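# Hang the packing tape roll on a wall peg

## Task

Pick up the packing tape roll from the top tray of the cart and hang it on the shaft of a wall peg opposite the supply shelves, so the peg's tip pokes out through the roll. The robot must not topple or finish leaning.

## Robot and tools

Robot: a Hello Robot Stretch 4, about 1.6 m tall. It has one arm: an omni-wheel base (rim within 0.23 m of its origin), a lift riding a mast, an arm that telescopes forward, a three-axis wrist, and a five-finger hand. Cameras are head_camera, head_left_camera, head_right_camera (fisheye) and wrist_camera.

Frames: the base frame has its origin on the floor under the base centre, x ahead, y to the left, z up, in metres. hand_pose reports the hand point in this frame. The hand point sits 0.045 m in front of the palm; its +z runs along straightened fingers, +y points out of the palm, and +x runs across the palm away from the thumb. The printed value may be slightly wrong. The odometry frame is the base frame as it was at the start. base_odometry counts only wheel turns, with heading in rad (left positive, -3.142 to 3.142).

move: one action per call. Flat arguments, no per-arm lists. "base" is an object holding one relative command from the current base position: translate_m (metres, forward +, -2 to 2), strafe_m (metres, left +, -2 to 2), or rotate_rad (radians, counter-clockwise +, -3.2 to 3.2). translate_m and strafe_m may be combined for a straight diagonal drive; rotate_rad goes alone. "joints" is an object of absolute targets by name: lift_m 0 to 1.2 m; arm_m 0 to 0.55 m extension; wrist_yaw_rad -1.134 to 4.276 (0 ahead, + left, 3.14 folded back); wrist_pitch_rad -1.117 to 4.259 (0 level, 1.57 pointing down); wrist_roll_rad -1.117 to 4.259 (0 palm up, 1.57 palm to the robot's right, 3.14 palm down). Fingers hand_little, hand_ring, hand_middle, hand_index, hand_thumb_bend take -1 (curled) to +1 (straight); hand_thumb_turn takes -1 (opposite the fingers) to +1 (beside the palm). hand_force_limit (-1 to 1, about 0 to 10 N at the fingertip, 15 N for the thumb) and hand_speed (-0.96 to 1; full speed from +0.48) are settings. Out-of-range joint targets are clipped and reported; other bad values cause refusal, and unknown keys make the call invalid. Optional: "pace" ("slow", "default", "fast", "max"), "speeds" (per-joint top speed for lift_m, arm_m and the wrist axes), "contact_limits" (0 lightest to 1 hardest, default 0.5, for arm_m, lift_m, translate_m, strafe_m, rotate_rad, placed only beside its own command). "end_of_arm": "enable_torque" alone re-powers wrist motors that shut off. "cameras" chooses images; "blocking": false returns after about half a second while motion continues, and a later move overrides only what it names. A move with no action just reports.

wait (seconds 0 to 10) lets time pass and returns state, early if running moves settle. stop brakes every running motion; braked joints hold and may keep pressing. zoom_image takes camera and region [x0, y0, x1, y1] in pixels (at most 504 square) of the newest image. show_instructions shows reference pages. finished_scene takes the current scene number and ends it; the tape must stay hung without help.

Results: "move" reads "done" or the worst status. base_status/joint_status: done, moving, off_target (resting short, may still push), contact_stop (held back, now slack), time_out, limit_stop_at_own_body, limit_stop_at_tilt (lean over 6 degrees; lift, arm, wheels slack), torque_fault (wrist limp until enable_torque). An uncommanded stop cancels the rest of that reply's move/wait/finished_scene calls. on_its_own reports slack or held joints. lidar_m gives 12 distances in 30 degree sectors, first ahead and counting counter-clockwise (4th left, 7th behind, 10th right); "-" means nothing seen or closer than 0.25 m. wrist_depth_mm is a 7x7 grid of depths, 100 to 2000 mm. base_tilt is in degrees. turned_by_wheels vs turned_by_imu differing by over about 0.1 rad hints at a collision or slip. motor_effort (percent, peak in brackets) and servo_current (mA) reveal loads or pushing. hand_stopped_by lists little, ring, middle, index, thumb_bend, thumb_turn as moving, target, force, stalled or fault; *_load_n gives fingertip loads in N (positive = pushed open); a lost grip shows as loads near 0.

Gripping: a finger motor starts only when its target changes; it stops on arrival or when load hits hand_force_limit, then locks. For a gentle hold close with hand_speed at -0.94 or lower. To squeeze more, raise the limit and send a more closed target. With the thumb turned fully in, the hand wraps objects roughly 0.035 to 0.065 m thick, or a handle down to 0.025 m. The wrist camera sits behind the palm heel and can collide.

Cautions: avoid self-collision with the hand low over the base (lift under about 0.25), with tilted-up and rolled wrist, or with the wrist folded back. Above 1 kg in the hand with arm_m over 0.2, drive, turn and stop gently. High lift slows the base. Do not slam into fixed or heavy things, drop the roll from height, or push hard with fingers, and never let the robot tip or end leaning.

Each tool is called by a JSON object that holds its "method" and its "body", one argument or row to a line.

Reference images:

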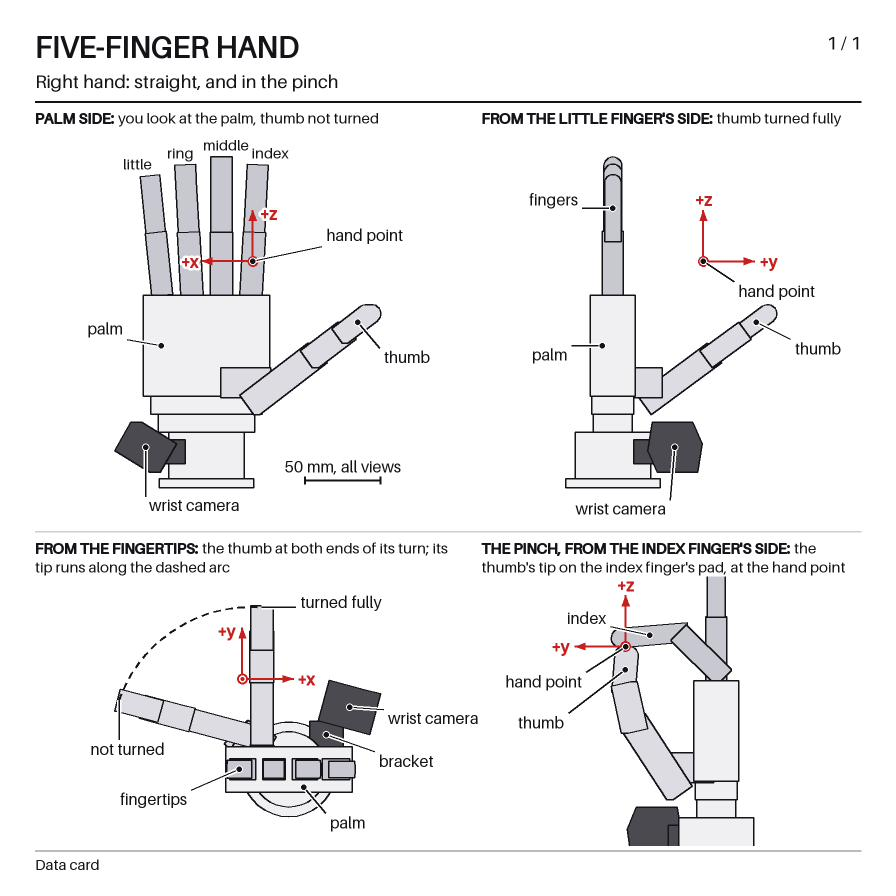

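## Session

{"method": "move", "body": {

}}

Scene clock: 0.00 s.
base_odometry: x=+0.000 y=+0.000 heading=+0.000
turned_by_wheels: +0.000
turned_by_imu: +0.000
base_tilt: forward=+0.9 right=+0.6
lidar_m: 2.17 2.41 1.57 1.52 1.97 2.01 1.94 2.49 1.85 1.44 1.72 2.37
base_status: not commanded
joint_positions: lift_m=+0.257 arm_m=+0.001 wrist_yaw_rad=+3.237 wrist_pitch_rad=+0.004 wrist_roll_rad=+0.000 hand_little=+1.000 hand_ring=+1.000 hand_middle=+1.000 hand_index=+1.000 hand_thumb_turn=+1.000 hand_thumb_bend=+1.000 hand_force_limit=+0.000 hand_speed=-0.800
joint_status: not commanded
measured_speeds: all 0
hand_stopped_by: target,target,target,target,target,target
little_load_n: 0.0
ring_load_n: 0.0
middle_load_n: 0.0
index_load_n: 0.0
thumb_bend_load_n: 0.0
thumb_turn_load_n: 0.0
motor_effort: lift_m=+21 arm_m=+4 wheel_0=-1 wheel_1=+0 wheel_2=+1
servo_current: wrist_yaw_rad=20 wrist_pitch_rad=59 wrist_roll_rad=46
hand_pose: x=-0.0606 y=+0.0965 z=+0.4944 quat_wxyz=(-0.522, -0.525, +0.477, +0.474) (m; base frame)
wrist_depth_mm: - 127 128 - - - - / - 120 128 - - - - / - 128 163 - - - - / 132 131 - - - - - / - - - - - - - / 1255 1464 180 132 - - - / - - - - - - -
pictures: head_camera, head_left_camera, head_right_camera, wrist_camera

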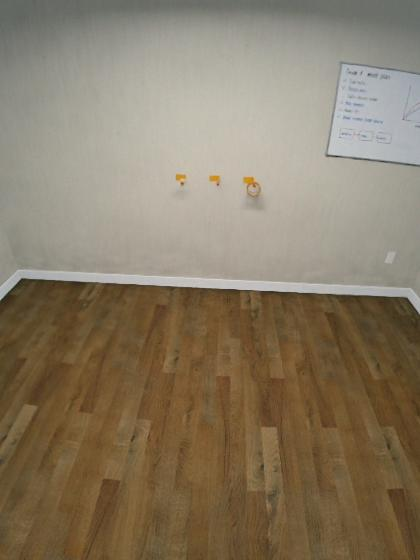

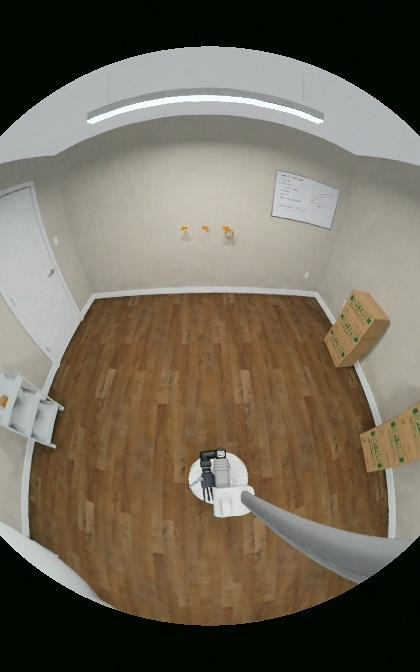

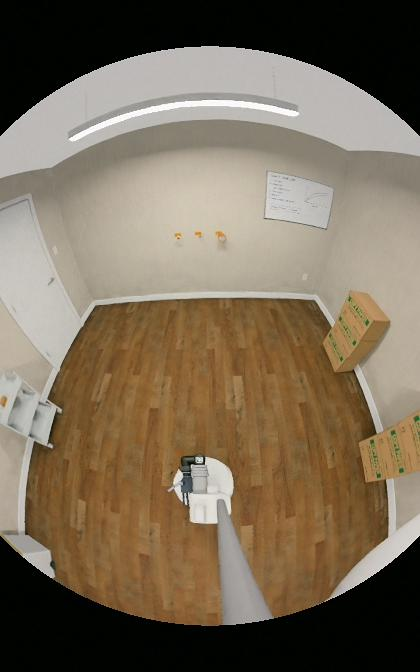

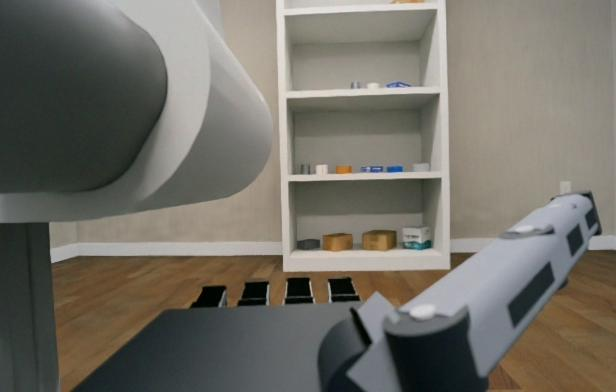

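{"method": "zoom_image", "body": {
  "camera": "head_camera",
  "region": [150, 160, 290, 220]
}}

{"method": "zoom_image", "body": {
  "camera": "head_left_camera",
  "region": [0, 350, 90, 460]
}}

Scaled by 3.600 from the camera's 420x560 image, which has a finer 1200x1600 frame.

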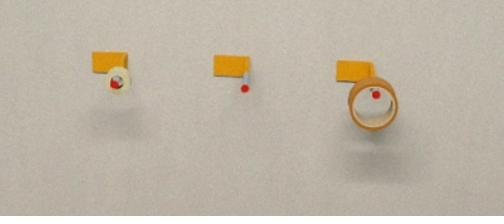

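Scaled by 4.582 from the camera's 420x672 image, which has a finer 600x960 frame.

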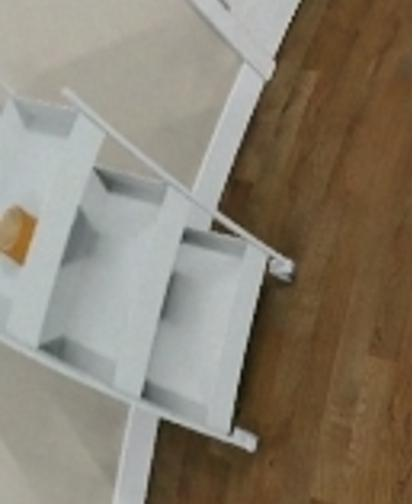

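{"method": "move", "body": {
  "base": {"rotate_rad": 1.4},
  "cameras": ["head_camera", "head_left_camera", "head_right_camera"]
}}

Scene clock: 4.50 s.
move: done
base_odometry: x=+0.000 y=+0.000 heading=+1.400
turned_by_wheels: +1.400
turned_by_imu: +1.410
base_tilt: forward=+0.9 right=+0.6
lidar_m: 1.49 1.97 1.96 1.92 2.45 1.97 1.45 1.73 1.83 2.19 2.21 2.11
base_status: done
joint_positions: lift_m=+0.257 arm_m=+0.001 wrist_yaw_rad=+3.237 wrist_pitch_rad=+0.004 wrist_roll_rad=+0.000 hand_little=+1.000 hand_ring=+1.000 hand_middle=+1.000 hand_index=+1.000 hand_thumb_turn=+1.000 hand_thumb_bend=+1.000 hand_force_limit=+0.000 hand_speed=-0.800
joint_status: not commanded
measured_speeds: all 0
hand_stopped_by: target,target,target,target,target,target
little_load_n: 0.0
ring_load_n: 0.0
middle_load_n: 0.0
index_load_n: 0.0
thumb_bend_load_n: 0.0
thumb_turn_load_n: 0.0
motor_effort: lift_m=+21(21) arm_m=+4(4) wheel_0=-1(9) wheel_1=+1(8) wheel_2=-2(11)
servo_current: wrist_yaw_rad=26(46) wrist_pitch_rad=59(72) wrist_roll_rad=39(46)
hand_pose: x=-0.0605 y=+0.0965 z=+0.4944 quat_wxyz=(-0.522, -0.525, +0.477, +0.474) (m; base frame)
wrist_depth_mm: - 127 127 - - - - / - 120 128 - - - - / - 128 163 - - - - / 131 131 240 1576 - - - / - - - 1576 - - - / 1255 1499 180 130 - - - / - - - - - - -
pictures: head_camera, head_left_camera, head_right_camera

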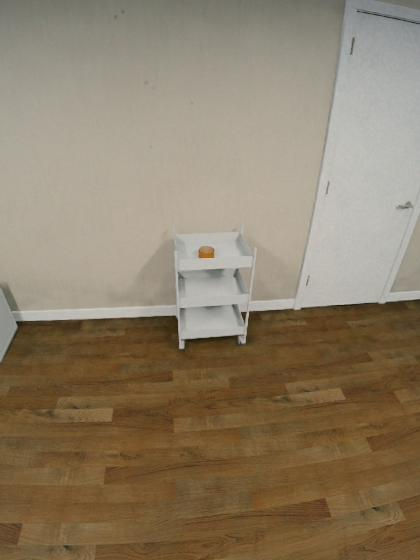

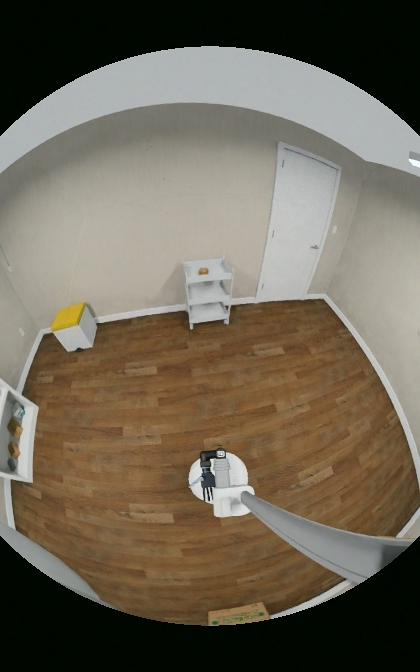

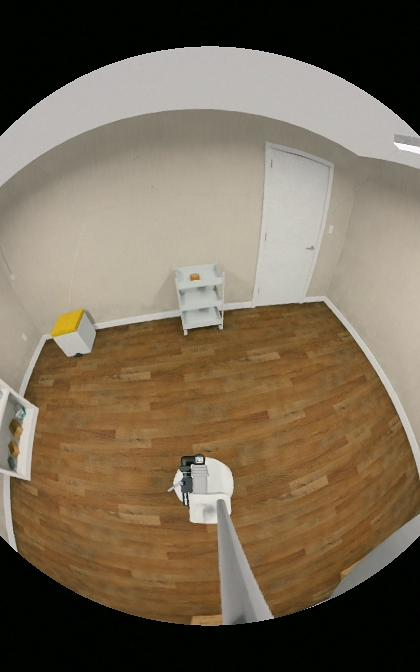

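{"method": "zoom_image", "body": {
  "camera": "head_camera",
  "region": [160, 215, 270, 355]
}}

Scaled by 3.600 from the camera's 420x560 image, which has a finer 1200x1600 frame.

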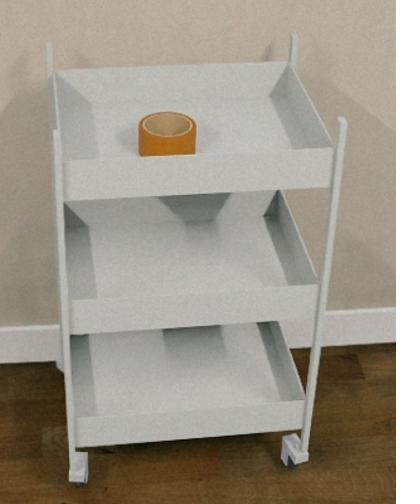

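{"method": "move", "body": {
  "base": {"rotate_rad": 0.18},
  "joints": {"lift_m": 0.75, "wrist_yaw_rad": 1.57}
}}

{"method": "move", "body": {
  "base": {"translate_m": 0.65},
  "joints": {"wrist_yaw_rad": 1.57, "wrist_roll_rad": 3.14, "wrist_pitch_rad": 0.0},
  "cameras": ["all"]
}}

Scene clock: 27.57 s.
move: done
base_odometry: x=+0.000 y=+0.000 heading=+1.580
turned_by_wheels: +0.180
turned_by_imu: +0.183
base_tilt: forward=+1.0 right=+0.6
lidar_m: 1.51 1.95 2.00 1.92 2.45 1.50 1.45 1.73 2.38 2.17 2.42 1.58
base_status: done
joint_positions: lift_m=+0.750 arm_m=+0.001 wrist_yaw_rad=+1.573 wrist_pitch_rad=+0.004 wrist_roll_rad=+0.000 hand_little=+1.000 hand_ring=+1.000 hand_middle=+1.000 hand_index=+1.000 hand_thumb_turn=+1.000 hand_thumb_bend=+1.000 hand_force_limit=+0.000 hand_speed=-0.800
joint_status: all done
measured_speeds: all 0
hand_stopped_by: target,target,target,target,target,target
little_load_n: 0.0
ring_load_n: 0.0
middle_load_n: 0.0
index_load_n: 0.0
thumb_bend_load_n: 0.0
thumb_turn_load_n: 0.0
motor_effort: lift_m=+24(27) arm_m=+3(4) wheel_0=-2(12) wheel_1=-1(7) wheel_2=+1(8)
servo_current: wrist_yaw_rad=39(156) wrist_pitch_rad=52(72) wrist_roll_rad=39(52)
hand_pose: x=+0.2891 y=+0.2220 z=+0.9871 quat_wxyz=(-0.001, -0.001, +0.709, +0.706) (m; base frame)
wrist_depth_mm: - - - - - - - / - - - - - - - / - - - - - - - / - - - - - - - / - - - - - - - / - - 180 132 - - - / - - - - - - -
pictures: none

Scene clock: 31.23 s.
move: done
base_odometry: x=-0.006 y=+0.650 heading=+1.580
turned_by_wheels: +0.000
turned_by_imu: +0.001
base_tilt: forward=+1.0 right=+0.7
lidar_m: 0.86 1.35 1.49 1.90 1.99 2.52 2.12 2.31 2.33 2.26 1.74 0.91
base_status: done
joint_positions: lift_m=+0.750 arm_m=+0.001 wrist_yaw_rad=+1.572 wrist_pitch_rad=+0.004 wrist_roll_rad=+3.138 hand_little=+1.000 hand_ring=+1.000 hand_middle=+1.000 hand_index=+1.000 hand_thumb_turn=+1.000 hand_thumb_bend=+1.000 hand_force_limit=+0.000 hand_speed=-0.800
joint_status: all done
measured_speeds: all 0
hand_stopped_by: target,target,target,target,target,target
little_load_n: 0.0
ring_load_n: 0.0
middle_load_n: 0.0
index_load_n: 0.0
thumb_bend_load_n: 0.0
thumb_turn_load_n: -0.5
motor_effort: lift_m=+23(24) arm_m=+4(4) wheel_0=+0(9) wheel_1=-1(8) wheel_2=+0(10)
servo_current: wrist_yaw_rad=33(52) wrist_pitch_rad=65(117) wrist_roll_rad=46(98)
hand_pose: x=+0.2279 y=+0.2213 z=+0.8667 quat_wxyz=(-0.706, +0.709, +0.002, +0.001) (m; base frame)
wrist_depth_mm: - 1618 1756 1756 1756 1708 1863 / - - - - - - - / - - - - - - - / - - - - - - - / - - - - - - - / - - 180 131 - - - / - - - - - - -
pictures: head_camera, head_left_camera, head_right_camera, wrist_camera
camera_calibration:
wrist_camera: T_world_to_cam=[[-0.997929, -0.0513877, 0.0386894, 0.211535], [0.038942, -0.00392303, 0.999234, -0.881548], [-0.0511965, 0.998671, 0.00591605, -0.0577704], [0, 0, 0, 1]] pos_world=[0.242468, 0.0651056, 0.87303]

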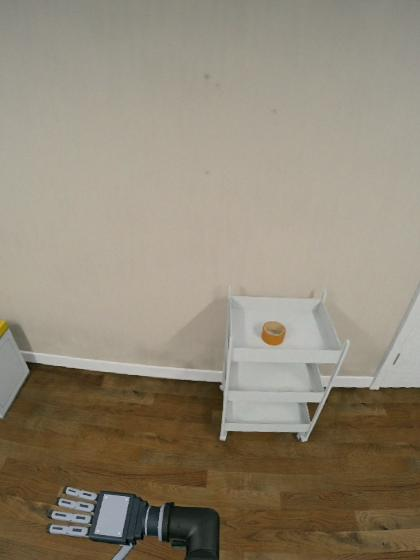

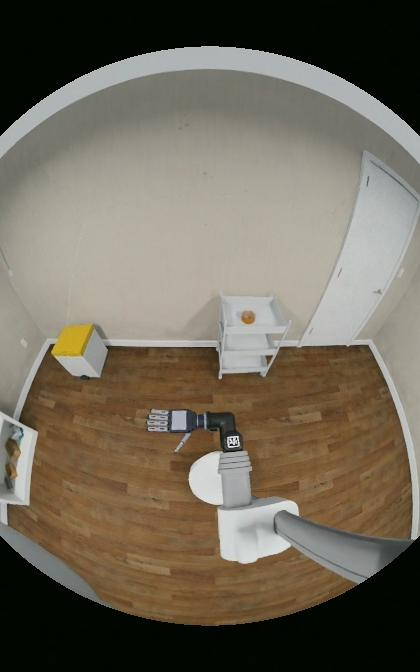

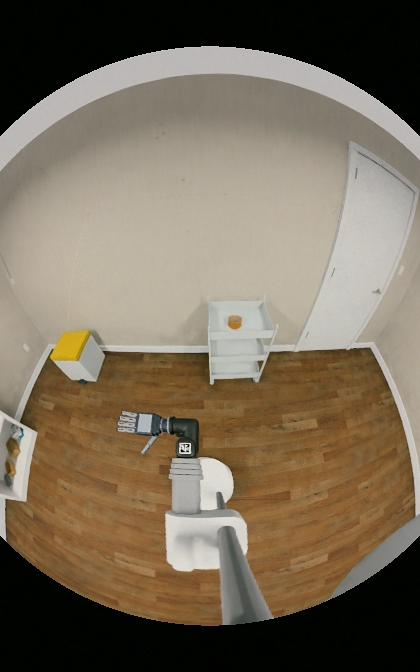

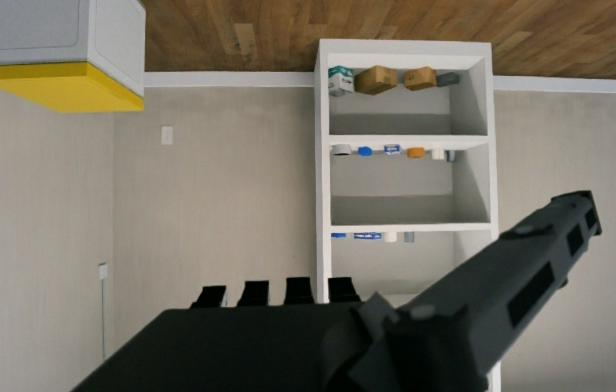

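{"method": "zoom_image", "body": {
  "camera": "head_camera",
  "region": [210, 270, 360, 450]
}}

Scaled by 2.800 from the camera's 420x560 image, which has a finer 1200x1600 frame.

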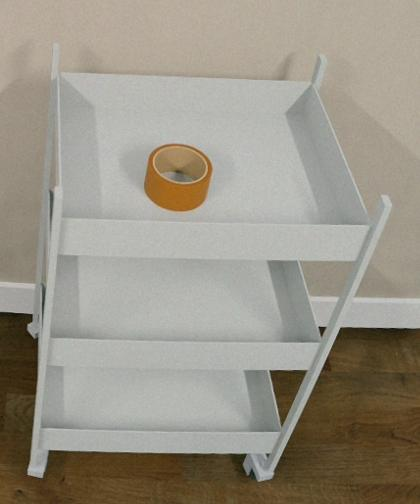

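{"method": "move", "body": {
  "base": {"translate_m": 0.3, "strafe_m": -0.238},
  "joints": {"wrist_yaw_rad": 0.0, "wrist_pitch_rad": 0.45, "wrist_roll_rad": 3.14, "arm_m": 0.1, "hand_thumb_turn": -1.0, "hand_ring": -1.0, "hand_little": -1.0},
  "cameras": ["all"]
}}

Scene clock: 52.77 s.
move: done
base_odometry: x=+0.230 y=+0.952 heading=+1.580
turned_by_wheels: +0.000
turned_by_imu: +0.003
base_tilt: forward=+0.9 right=+0.7
lidar_m: 0.55 0.59 1.47 2.12 2.25 2.81 2.42 2.54 2.06 2.10 1.33 0.58
base_status: done
joint_positions: lift_m=+0.750 arm_m=+0.100 wrist_yaw_rad=+0.003 wrist_pitch_rad=+0.452 wrist_roll_rad=+3.138 hand_little=-1.000 hand_ring=-1.000 hand_middle=+1.000 hand_index=+1.000 hand_thumb_turn=-1.000 hand_thumb_bend=+1.000 hand_force_limit=+0.000 hand_speed=-0.800
joint_status: all done
measured_speeds: all 0
hand_stopped_by: target,target,target,target,target,target
little_load_n: 0.0
ring_load_n: 0.0
middle_load_n: 0.0
index_load_n: 0.0
thumb_bend_load_n: 0.0
thumb_turn_load_n: 0.0
motor_effort: lift_m=+23(23) arm_m=+5(6) wheel_0=-1(13) wheel_1=+0(5) wheel_2=+0(10)
servo_current: wrist_yaw_rad=26(150) wrist_pitch_rad=59(111) wrist_roll_rad=46(65)
hand_pose: x=+0.4440 y=-0.0562 z=+0.7771 quat_wxyz=(-0.375, +0.601, -0.597, +0.375) (m; base frame)
wrist_depth_mm: 931 492 - - - - 991 / - - - 104 - - - / - - - - - - 355 / - 322 119 - - 325 327 / - 306 142 - - 317 - / - - 133 - - - - / - - - - - - -
pictures: head_camera, head_left_camera, head_right_camera, wrist_camera
camera_calibration:
wrist_camera: T_world_to_cam=[[-0.0312497, 0.997903, 0.056679, 0.0321807], [0.428628, -0.0378483, 0.902688, -0.901398], [0.902941, 0.0525029, -0.426546, 0.0902188], [0, 0, 0, 1]] pos_world=[0.305907, -0.0709664, 0.85034]

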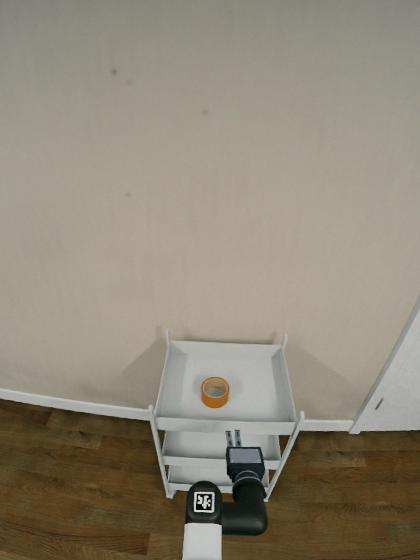

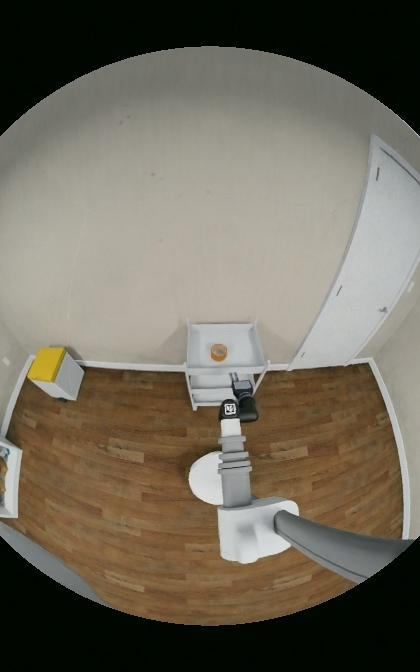

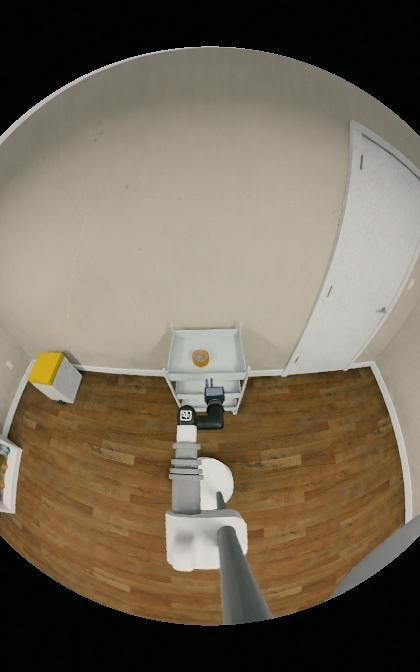

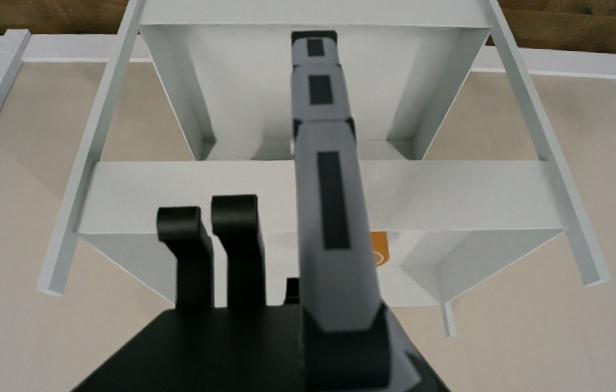

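{"method": "zoom_image", "body": {
  "camera": "head_camera",
  "region": [150, 330, 310, 510]
}}

Scaled by 2.800 from the camera's 420x560 image, which has a finer 1200x1600 frame.

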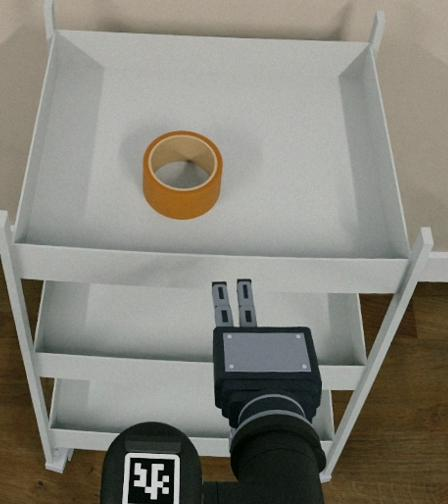

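{"method": "move", "body": {
  "base": {"strafe_m": 0.041},
  "joints": {"arm_m": 0.36},
  "cameras": ["head_camera", "wrist_camera"]
}}

{"method": "zoom_image", "body": {
  "camera": "head_camera",
  "region": [150, 330, 270, 450]
}}

Scene clock: 58.53 s.
move: done
base_odometry: x=+0.189 y=+0.952 heading=+1.579
turned_by_wheels: +0.000
turned_by_imu: +0.002
base_tilt: forward=+0.9 right=+0.7
lidar_m: 0.55 1.03 1.47 2.11 2.24 2.82 2.41 2.56 2.13 2.14 1.32 0.58
base_status: done
joint_positions: lift_m=+0.750 arm_m=+0.360 wrist_yaw_rad=+0.002 wrist_pitch_rad=+0.452 wrist_roll_rad=+3.139 hand_little=-1.000 hand_ring=-1.000 hand_middle=+1.000 hand_index=+1.000 hand_thumb_turn=-1.000 hand_thumb_bend=+1.000 hand_force_limit=+0.000 hand_speed=-0.800
joint_status: all done
measured_speeds: all 0
hand_stopped_by: target,target,target,target,target,target
little_load_n: 0.0
ring_load_n: 0.0
middle_load_n: 0.0
index_load_n: 0.0
thumb_bend_load_n: 0.0
thumb_turn_load_n: 0.0
motor_effort: lift_m=+23(23) arm_m=+5(6) wheel_0=+0(10) wheel_1=+0(8) wheel_2=-1(3)
servo_current: wrist_yaw_rad=20(46) wrist_pitch_rad=59(65) wrist_roll_rad=46(52)
hand_pose: x=+0.7039 y=-0.0564 z=+0.7771 quat_wxyz=(-0.375, +0.601, -0.598, +0.376) (m; base frame)
wrist_depth_mm: 207 208 211 179 201 214 221 / 243 247 242 109 200 256 254 / 298 303 304 235 - 312 283 / 366 366 353 - - 359 285 / 366 373 141 - - 377 - / - - 132 - - - - / - - - - - - -
pictures: head_camera, wrist_camera
camera_calibration:
wrist_camera: T_world_to_cam=[[-0.0302238, 0.997932, 0.0567383, 0.0396752], [0.428604, -0.0383417, 0.902679, -1.01281], [0.902987, 0.0516006, -0.426558, -0.144541], [0, 0, 0, 1]] pos_world=[0.565814, -0.0709678, 0.85034]

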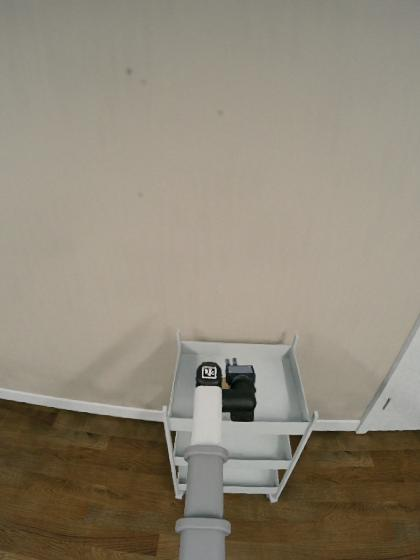

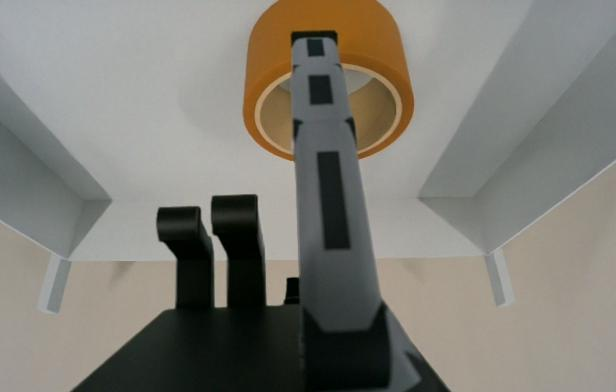

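Scaled by 4.200 from the camera's 420x560 image, which has a finer 1200x1600 frame.

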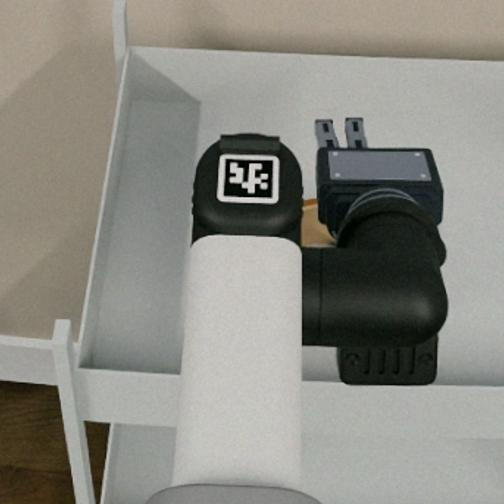

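{"method": "move", "body": {
  "base": {"strafe_m": 0.012},
  "joints": {"arm_m": 0.363, "hand_thumb_bend": 0.35, "hand_index": 0.0, "hand_middle": 0.0, "lift_m": 0.715},
  "cameras": ["head_camera", "wrist_camera"]
}}

{"method": "zoom_image", "body": {
  "camera": "head_camera",
  "region": [150, 330, 270, 450]
}}

Scene clock: 70.80 s.
move: done
base_odometry: x=+0.176 y=+0.952 heading=+1.579
turned_by_wheels: +0.000
turned_by_imu: +0.002
base_tilt: forward=+1.0 right=+0.6
lidar_m: 0.57 1.03 1.49 2.09 2.23 2.84 2.41 2.54 2.18 2.12 1.34 0.60
base_status: done
joint_positions: lift_m=+0.715 arm_m=+0.363 wrist_yaw_rad=+0.002 wrist_pitch_rad=+0.452 wrist_roll_rad=+3.139 hand_little=-1.000 hand_ring=-1.000 hand_middle=+0.000 hand_index=+0.000 hand_thumb_turn=-1.000 hand_thumb_bend=+0.350 hand_force_limit=+0.000 hand_speed=-0.800
joint_status: all done
measured_speeds: all 0
hand_stopped_by: target,target,target,target,target,target
little_load_n: 0.0
ring_load_n: 0.0
middle_load_n: 0.0
index_load_n: 0.0
thumb_bend_load_n: 0.0
thumb_turn_load_n: 0.0
motor_effort: lift_m=+17(21) arm_m=+5(6) wheel_0=+0(10) wheel_1=-2(7) wheel_2=+0(3)
servo_current: wrist_yaw_rad=26(39) wrist_pitch_rad=59(72) wrist_roll_rad=39(52)
hand_pose: x=+0.7069 y=-0.0564 z=+0.7426 quat_wxyz=(-0.375, +0.601, -0.598, +0.376) (m; base frame)
wrist_depth_mm: 168 174 171 168 174 174 180 / 198 202 195 152 193 207 216 / 244 246 212 154 212 255 245 / 310 314 204 171 - 317 267 / 359 362 141 - - 362 267 / 334 349 133 - - - - / - - - - - - -
pictures: head_camera, wrist_camera
camera_calibration:
wrist_camera: T_world_to_cam=[[-0.0302238, 0.997932, 0.0567383, 0.0417234], [0.428604, -0.0383417, 0.902679, -0.982958], [0.902987, 0.0516006, -0.426558, -0.161966], [0, 0, 0, 1]] pos_world=[0.568814, -0.0709678, 0.81584]

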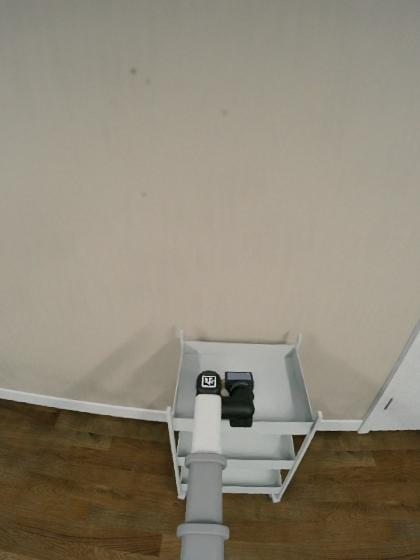

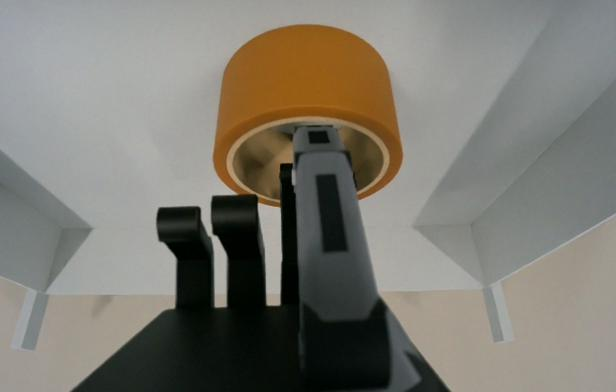

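Scaled by 4.200 from the camera's 420x560 image, which has a finer 1200x1600 frame.

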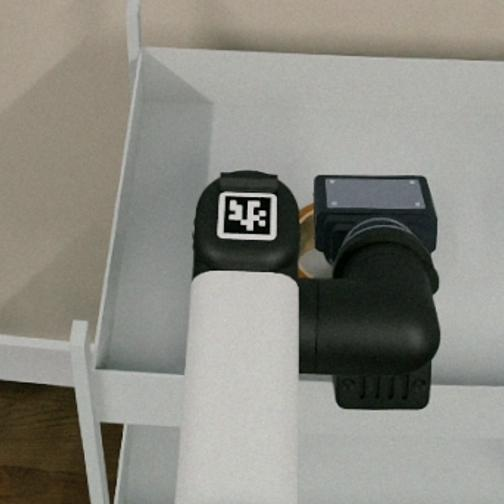

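{"method": "move", "body": {
  "joints": {"arm_m": 0.349, "lift_m": 0.697},
  "pace": "slow",
  "contact_limits": {"lift_m": 0.2, "arm_m": 0.2},
  "cameras": ["wrist_camera"]
}}

Scene clock: 77.37 s.
move: done
base_odometry: x=+0.176 y=+0.952 heading=+1.579
turned_by_wheels: +0.000
turned_by_imu: +0.002
base_tilt: forward=+1.0 right=+0.7
lidar_m: 0.56 1.02 1.48 2.11 2.21 2.85 2.42 2.53 2.13 2.15 1.33 0.59
base_status: not commanded
joint_positions: lift_m=+0.698 arm_m=+0.349 wrist_yaw_rad=+0.002 wrist_pitch_rad=+0.447 wrist_roll_rad=+3.139 hand_little=-1.000 hand_ring=-1.000 hand_middle=+0.000 hand_index=+0.000 hand_thumb_turn=-1.000 hand_thumb_bend=+0.347 hand_force_limit=+0.000 hand_speed=-0.800
joint_status: all done
measured_speeds: all 0
hand_stopped_by: target,target,target,target,target,target
little_load_n: 0.0
ring_load_n: 0.0
middle_load_n: 0.0
index_load_n: 0.0
thumb_bend_load_n: -10.0
thumb_turn_load_n: -1.5
motor_effort: lift_m=+12(17) arm_m=-5(6) wheel_0=+0(1) wheel_1=-1(2) wheel_2=+0(0)
servo_current: wrist_yaw_rad=20(39) wrist_pitch_rad=59(65) wrist_roll_rad=46(52)
contact_limits: arm_m 0.2; lift_m 0.2
hand_pose: x=+0.6937 y=-0.0564 z=+0.7258 quat_wxyz=(-0.377, +0.600, -0.597, +0.377) (m; base frame)
wrist_depth_mm: 160 163 166 163 164 165 - / 187 188 179 160 190 199 200 / 230 233 185 151 170 247 241 / 298 304 182 171 - 319 267 / 366 373 141 - - 342 271 / 340 353 133 - - - - / - - - - - - -
pictures: wrist_camera
camera_calibration:
wrist_camera: T_world_to_cam=[[-0.0301718, 0.997904, 0.0572387, 0.0418717], [0.424609, -0.039045, 0.904534, -0.96079], [0.904874, 0.0515955, -0.422542, -0.161453], [0, 0, 0, 1]] pos_world=[0.555319, -0.0709677, 0.79845]

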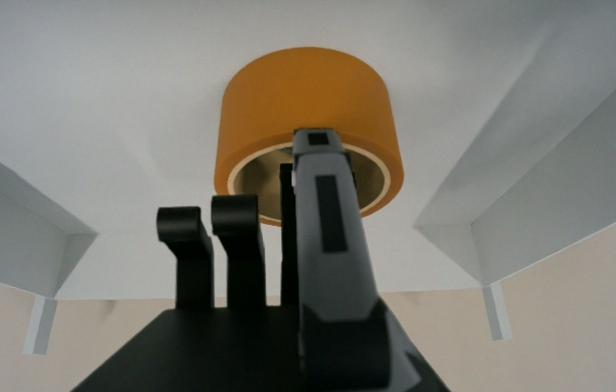

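{"method": "move", "body": {
  "joints": {"lift_m": 0.72, "hand_index": 0.2, "hand_middle": 0.2}
}}

{"method": "move", "body": {
  "joints": {"arm_m": 0.338, "hand_thumb_bend": 0.35},
  "cameras": ["wrist_camera"]
}}

Scene clock: 80.87 s.
move: done
base_odometry: x=+0.176 y=+0.952 heading=+1.579
turned_by_wheels: +0.000
turned_by_imu: +0.001
base_tilt: forward=+1.0 right=+0.7
lidar_m: 0.56 1.04 1.48 2.11 2.19 2.84 2.40 2.53 2.13 2.14 1.34 0.61
base_status: not commanded
joint_positions: lift_m=+0.720 arm_m=+0.349 wrist_yaw_rad=+0.002 wrist_pitch_rad=+0.452 wrist_roll_rad=+3.139 hand_little=-1.000 hand_ring=-1.000 hand_middle=+0.200 hand_index=+0.200 hand_thumb_turn=-1.000 hand_thumb_bend=+0.350 hand_force_limit=+0.000 hand_speed=-0.800
joint_status: all done
measured_speeds: all 0
hand_stopped_by: target,target,target,target,target,target
little_load_n: 0.0
ring_load_n: 0.0
middle_load_n: 0.0
index_load_n: 0.0
thumb_bend_load_n: 0.0
thumb_turn_load_n: 0.0
motor_effort: lift_m=+24(25) arm_m=-4(5) wheel_0=+0(1) wheel_1=-1(2) wheel_2=+0(0)
servo_current: wrist_yaw_rad=33(39) wrist_pitch_rad=65(72) wrist_roll_rad=46(46)
contact_limits: arm_m 0.2
hand_pose: x=+0.6930 y=-0.0564 z=+0.7471 quat_wxyz=(-0.375, +0.601, -0.598, +0.375) (m; base frame)
wrist_depth_mm: 172 175 181 178 180 181 188 / 204 207 208 198 213 224 226 / 248 253 243 181 253 267 254 / 315 322 232 - - 327 266 / 375 377 141 - - 342 - / 357 366 133 - - - - / - - - - - - -
pictures: none

Scene clock: 81.47 s.
move: done
base_odometry: x=+0.176 y=+0.952 heading=+1.579
turned_by_wheels: +0.000
turned_by_imu: +0.000
base_tilt: forward=+1.0 right=+0.6
lidar_m: 0.56 1.03 1.46 2.09 2.19 2.84 2.42 2.54 2.17 2.14 1.32 0.61
base_status: not commanded
joint_positions: lift_m=+0.720 arm_m=+0.338 wrist_yaw_rad=+0.002 wrist_pitch_rad=+0.452 wrist_roll_rad=+3.139 hand_little=-1.000 hand_ring=-1.000 hand_middle=+0.200 hand_index=+0.200 hand_thumb_turn=-1.000 hand_thumb_bend=+0.350 hand_force_limit=+0.000 hand_speed=-0.800
joint_status: all done
measured_speeds: all 0
hand_stopped_by: target,target,target,target,target,target
little_load_n: 0.0
ring_load_n: 0.0
middle_load_n: 0.0
index_load_n: 0.0
thumb_bend_load_n: 0.0
thumb_turn_load_n: 0.0
motor_effort: lift_m=+24(24) arm_m=-4(5) wheel_0=+0(1) wheel_1=-1(2) wheel_2=+0(0)
servo_current: wrist_yaw_rad=33(46) wrist_pitch_rad=59(65) wrist_roll_rad=46(46)
hand_pose: x=+0.6820 y=-0.0564 z=+0.7471 quat_wxyz=(-0.375, +0.601, -0.598, +0.375) (m; base frame)
wrist_depth_mm: 173 174 181 178 180 181 187 / 202 207 209 203 213 223 225 / 248 251 234 190 252 265 253 / 314 320 211 - - 327 268 / 379 382 141 - - 340 - / 362 373 133 - - - - / - - - - - - -
pictures: wrist_camera
camera_calibration:
wrist_camera: T_world_to_cam=[[-0.0299246, 0.997905, 0.057365, 0.0400452], [0.428493, -0.0390428, 0.902701, -0.976313], [0.90305, 0.0515935, -0.426426, -0.137838], [0, 0, 0, 1]] pos_world=[0.544016, -0.0709677, 0.820244]

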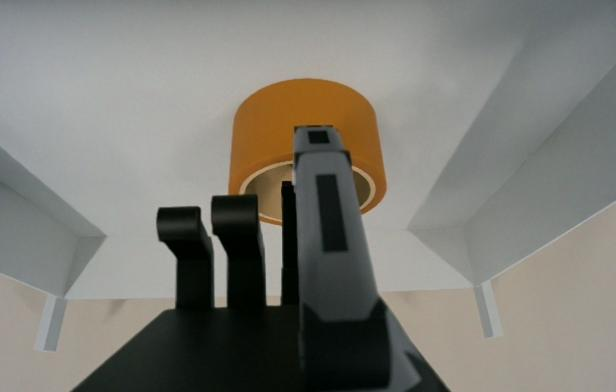

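{"method": "move", "body": {
  "joints": {"arm_m": 0.346}
}}

{"method": "move", "body": {
  "joints": {"lift_m": 0.697},
  "pace": "slow",
  "contact_limits": {"lift_m": 0.1},
  "cameras": ["wrist_camera"]
}}

Scene clock: 85.40 s.
move: done
base_odometry: x=+0.176 y=+0.952 heading=+1.579
turned_by_wheels: +0.000
turned_by_imu: +0.002
base_tilt: forward=+1.1 right=+0.7
lidar_m: 0.56 1.05 1.47 2.10 2.21 2.82 2.41 2.55 2.14 2.17 1.33 0.58
base_status: not commanded
joint_positions: lift_m=+0.720 arm_m=+0.346 wrist_yaw_rad=+0.002 wrist_pitch_rad=+0.452 wrist_roll_rad=+3.139 hand_little=-1.000 hand_ring=-1.000 hand_middle=+0.200 hand_index=+0.200 hand_thumb_turn=-1.000 hand_thumb_bend=+0.350 hand_force_limit=+0.000 hand_speed=-0.800
joint_status: all done
measured_speeds: all 0
hand_stopped_by: target,target,target,target,target,target
little_load_n: 0.5
ring_load_n: 0.0
middle_load_n: 0.0
index_load_n: 0.0
thumb_bend_load_n: 0.5
thumb_turn_load_n: 0.0
motor_effort: lift_m=+24(24) arm_m=+5(6) wheel_0=+0(1) wheel_1=-1(2) wheel_2=+0(0)
servo_current: wrist_yaw_rad=26(33) wrist_pitch_rad=59(65) wrist_roll_rad=46(46)
hand_pose: x=+0.6899 y=-0.0564 z=+0.7471 quat_wxyz=(-0.375, +0.601, -0.598, +0.375) (m; base frame)
wrist_depth_mm: 172 174 182 178 180 181 187 / 203 207 208 197 210 223 225 / 248 251 244 183 253 265 253 / 315 320 227 - - 327 266 / 377 377 141 - - 340 - / 359 368 133 - - - - / - - - - - - -
pictures: none

Scene clock: 86.37 s.
move: done
base_odometry: x=+0.176 y=+0.952 heading=+1.579
turned_by_wheels: +0.000
turned_by_imu: +0.000
base_tilt: forward=+1.0 right=+0.7
lidar_m: 0.55 1.01 1.47 2.10 2.21 2.83 2.43 2.53 2.14 2.14 1.34 0.60
base_status: not commanded
joint_positions: lift_m=+0.697 arm_m=+0.346 wrist_yaw_rad=+0.002 wrist_pitch_rad=+0.452 wrist_roll_rad=+3.139 hand_little=-1.000 hand_ring=-1.000 hand_middle=+0.200 hand_index=+0.200 hand_thumb_turn=-1.000 hand_thumb_bend=+0.350 hand_force_limit=+0.000 hand_speed=-0.800
joint_status: all done
measured_speeds: all 0
hand_stopped_by: target,target,target,target,target,target
little_load_n: 0.0
ring_load_n: 0.0
middle_load_n: 0.0
index_load_n: 0.0
thumb_bend_load_n: 0.0
thumb_turn_load_n: 0.0
motor_effort: lift_m=+16(23) arm_m=+5(5) wheel_0=-1(1) wheel_1=-1(2) wheel_2=+0(0)
servo_current: wrist_yaw_rad=7(46) wrist_pitch_rad=59(65) wrist_roll_rad=46(52)
contact_limits: lift_m 0.1
hand_pose: x=+0.6899 y=-0.0564 z=+0.7247 quat_wxyz=(-0.375, +0.601, -0.598, +0.375) (m; base frame)
wrist_depth_mm: 147 152 156 153 154 160 - / 168 176 179 181 183 185 185 / 211 215 209 179 215 229 231 / 272 274 189 - 276 296 266 / 349 373 141 - - 342 270 / 355 362 132 - - 366 - / - - - - - - -
pictures: wrist_camera
camera_calibration:
wrist_camera: T_world_to_cam=[[-0.0299246, 0.997905, 0.057365, 0.0415608], [0.428493, -0.0390428, 0.902701, -0.959568], [0.90305, 0.0515935, -0.426426, -0.154481], [0, 0, 0, 1]] pos_world=[0.551916, -0.0709677, 0.797944]

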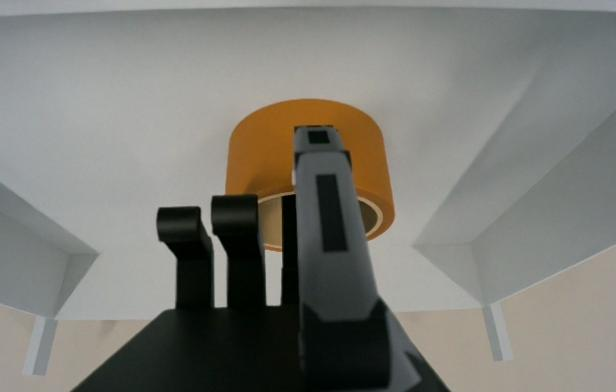

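{"method": "move", "body": {
  "joints": {"lift_m": 0.674},
  "pace": "slow",
  "contact_limits": {"lift_m": 0.1},
  "cameras": ["wrist_camera", "head_camera"]
}}

Scene clock: 88.40 s.
move: done
base_odometry: x=+0.176 y=+0.952 heading=+1.579
turned_by_wheels: +0.000
turned_by_imu: +0.001
base_tilt: forward=+0.9 right=+0.6
lidar_m: 0.56 1.03 1.49 2.07 2.20 2.84 2.43 2.55 2.15 2.15 1.31 0.59
base_status: not commanded
joint_positions: lift_m=+0.674 arm_m=+0.346 wrist_yaw_rad=+0.002 wrist_pitch_rad=+0.452 wrist_roll_rad=+3.139 hand_little=-1.000 hand_ring=-1.000 hand_middle=+0.200 hand_index=+0.200 hand_thumb_turn=-1.000 hand_thumb_bend=+0.350 hand_force_limit=+0.000 hand_speed=-0.800
joint_status: all done
measured_speeds: all 0
hand_stopped_by: target,target,target,target,target,target
little_load_n: 0.0
ring_load_n: 0.5
middle_load_n: 0.0
index_load_n: 0.0
thumb_bend_load_n: 0.0
thumb_turn_load_n: 0.0
motor_effort: lift_m=+16(18) arm_m=+4(5) wheel_0=+0(1) wheel_1=-1(2) wheel_2=+0(0)
servo_current: wrist_yaw_rad=26(39) wrist_pitch_rad=59(65) wrist_roll_rad=39(52)
contact_limits: lift_m 0.1
hand_pose: x=+0.6899 y=-0.0564 z=+0.7017 quat_wxyz=(-0.375, +0.601, -0.598, +0.375) (m; base frame)
wrist_depth_mm: - - - - - - - / - - - - - 159 - / 175 178 181 167 185 188 190 / 224 227 189 - 229 245 242 / 310 319 141 - - 319 268 / 355 357 133 - - 340 256 / 336 - - - - - -
pictures: head_camera, wrist_camera
camera_calibration:
wrist_camera: T_world_to_cam=[[-0.0299246, 0.997905, 0.057365, 0.0428802], [0.428493, -0.0390428, 0.902701, -0.938806], [0.90305, 0.0515935, -0.426426, -0.164289], [0, 0, 0, 1]] pos_world=[0.551916, -0.0709677, 0.774944]

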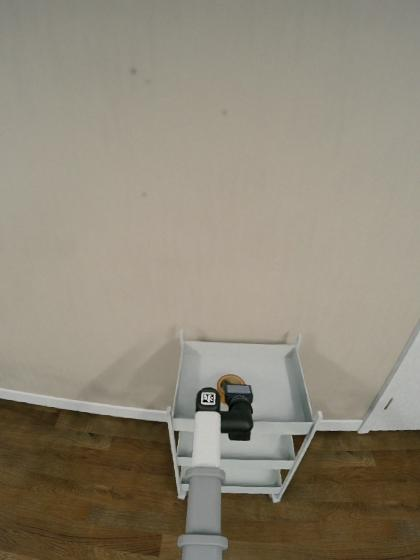

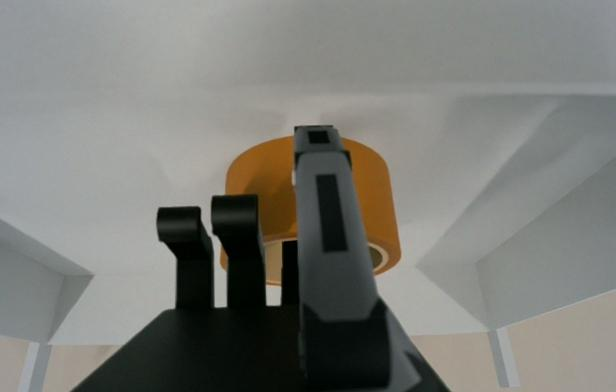

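{"method": "zoom_image", "body": {
  "camera": "head_camera",
  "region": [180, 350, 270, 450]
}}

{"method": "zoom_image", "body": {
  "camera": "wrist_camera",
  "region": [200, 100, 420, 320]
}}

Scaled by 5.040 from the camera's 420x560 image, which has a finer 1200x1600 frame.

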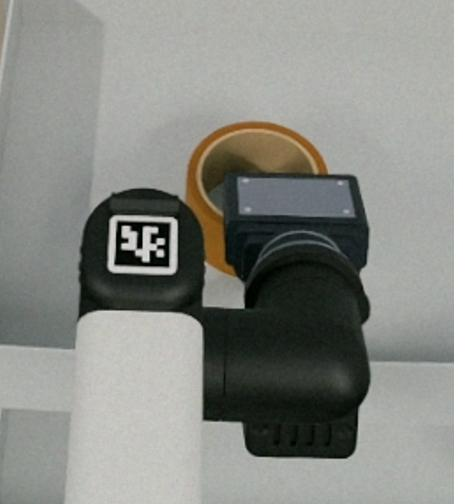

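Scaled by 2.291.

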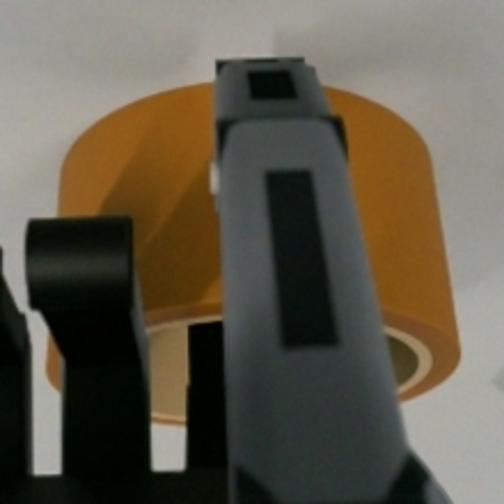

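{"method": "move", "body": {
  "joints": {"hand_thumb_bend": 0.05, "arm_m": 0.354, "hand_speed": -0.8},
  "pace": "slow",
  "cameras": ["wrist_camera"]
}}

{"method": "move", "body": {
  "joints": {"hand_index": -0.5, "hand_middle": -0.5, "hand_speed": -0.94, "hand_force_limit": 0.0},
  "cameras": ["wrist_camera", "head_camera"]
}}

Scene clock: 93.27 s.
move: done
base_odometry: x=+0.176 y=+0.952 heading=+1.579
turned_by_wheels: +0.000
turned_by_imu: +0.002
base_tilt: forward=+1.0 right=+0.7
lidar_m: 0.58 1.03 1.47 2.10 2.20 2.81 2.42 2.53 2.15 2.14 1.34 0.59
base_status: not commanded
joint_positions: lift_m=+0.674 arm_m=+0.354 wrist_yaw_rad=+0.002 wrist_pitch_rad=+0.452 wrist_roll_rad=+3.139 hand_little=-1.000 hand_ring=-1.000 hand_middle=+0.200 hand_index=+0.200 hand_thumb_turn=-1.000 hand_thumb_bend=+0.050 hand_force_limit=+0.000 hand_speed=-0.800
joint_status: all done
measured_speeds: all 0
hand_stopped_by: target,target,target,target,target,target
little_load_n: 0.0
ring_load_n: 0.0
middle_load_n: 0.0
index_load_n: 0.0
thumb_bend_load_n: 0.5
thumb_turn_load_n: 0.0
motor_effort: lift_m=+16(17) arm_m=+5(6) wheel_0=+0(1) wheel_1=-1(2) wheel_2=+0(0)
servo_current: wrist_yaw_rad=33(39) wrist_pitch_rad=65(65) wrist_roll_rad=33(52)
contact_limits: lift_m 0.1
hand_pose: x=+0.6979 y=-0.0564 z=+0.7017 quat_wxyz=(-0.375, +0.601, -0.598, +0.375) (m; base frame)
wrist_depth_mm: - - - - - - - / 148 146 147 149 151 152 - / 175 178 179 169 177 187 189 / 222 226 177 152 227 244 242 / 307 315 141 - - 320 267 / 345 349 133 - - 342 255 / 324 - - - - - -
pictures: wrist_camera
camera_calibration:
wrist_camera: T_world_to_cam=[[-0.0299246, 0.997905, 0.057365, 0.0431224], [0.428493, -0.0390428, 0.902701, -0.9421], [0.90305, 0.0515935, -0.426426, -0.171466], [0, 0, 0, 1]] pos_world=[0.559816, -0.0709677, 0.774844]

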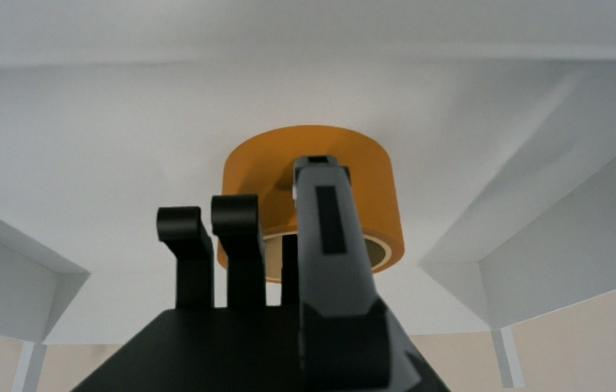

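Scene clock: 96.23 s.
move: off_target
base_odometry: x=+0.176 y=+0.952 heading=+1.579
turned_by_wheels: +0.000
turned_by_imu: +0.001
base_tilt: forward=+1.0 right=+0.6
lidar_m: 0.55 1.03 1.47 2.09 2.21 2.83 2.43 2.53 2.15 2.15 1.31 0.59
base_status: not commanded
joint_positions: lift_m=+0.674 arm_m=+0.354 wrist_yaw_rad=+0.002 wrist_pitch_rad=+0.452 wrist_roll_rad=+3.139 hand_little=-1.000 hand_ring=-1.000 hand_middle=+0.005 hand_index=+0.010 hand_thumb_turn=-1.000 hand_thumb_bend=+0.051 hand_force_limit=+0.000 hand_speed=-0.940
joint_status: hand_middle off_target (ended at +0.005, target -0.500); hand_index off_target (ended at +0.010, target -0.500); the others done
measured_speeds: all 0
hand_stopped_by: target,target,force,force,target,target
little_load_n: 0.0
ring_load_n: 0.0
middle_load_n: 6.5
index_load_n: 6.0
thumb_bend_load_n: 3.0
thumb_turn_load_n: 0.0
motor_effort: lift_m=+16(17) arm_m=+5(5) wheel_0=+0(1) wheel_1=-1(2) wheel_2=+0(0)
servo_current: wrist_yaw_rad=39(46) wrist_pitch_rad=65(72) wrist_roll_rad=39(52)
contact_limits: lift_m 0.1
hand_pose: x=+0.6979 y=-0.0564 z=+0.7017 quat_wxyz=(-0.375, +0.601, -0.598, +0.375) (m; base frame)
wrist_depth_mm: - - - - - - - / 149 146 148 155 151 153 - / 176 178 178 169 177 188 190 / 224 227 174 152 228 246 241 / 310 319 142 - - 320 268 / 342 351 133 - - 343 256 / 324 - - - - - -
pictures: head_camera, wrist_camera
camera_calibration:
wrist_camera: T_world_to_cam=[[-0.0299246, 0.997905, 0.057365, 0.0431224], [0.428493, -0.0390428, 0.902701, -0.9421], [0.90305, 0.0515935, -0.426426, -0.171466], [0, 0, 0, 1]] pos_world=[0.559816, -0.0709677, 0.774844]

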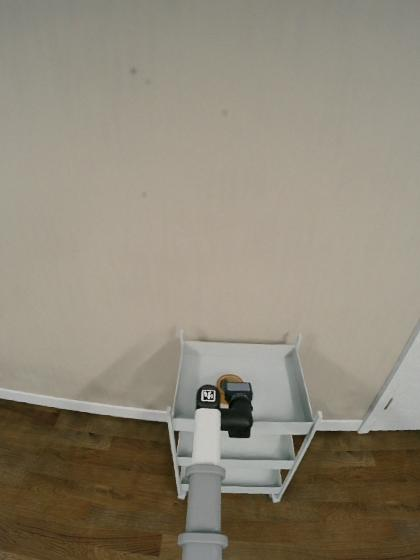

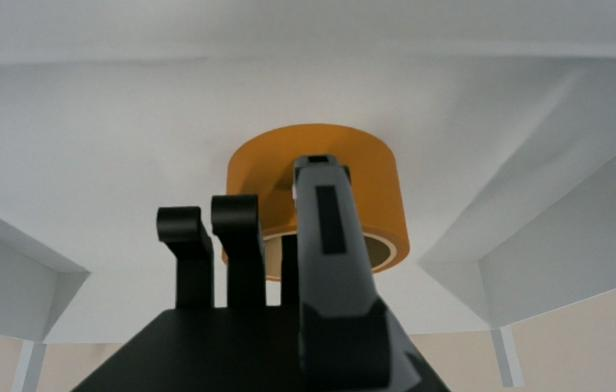

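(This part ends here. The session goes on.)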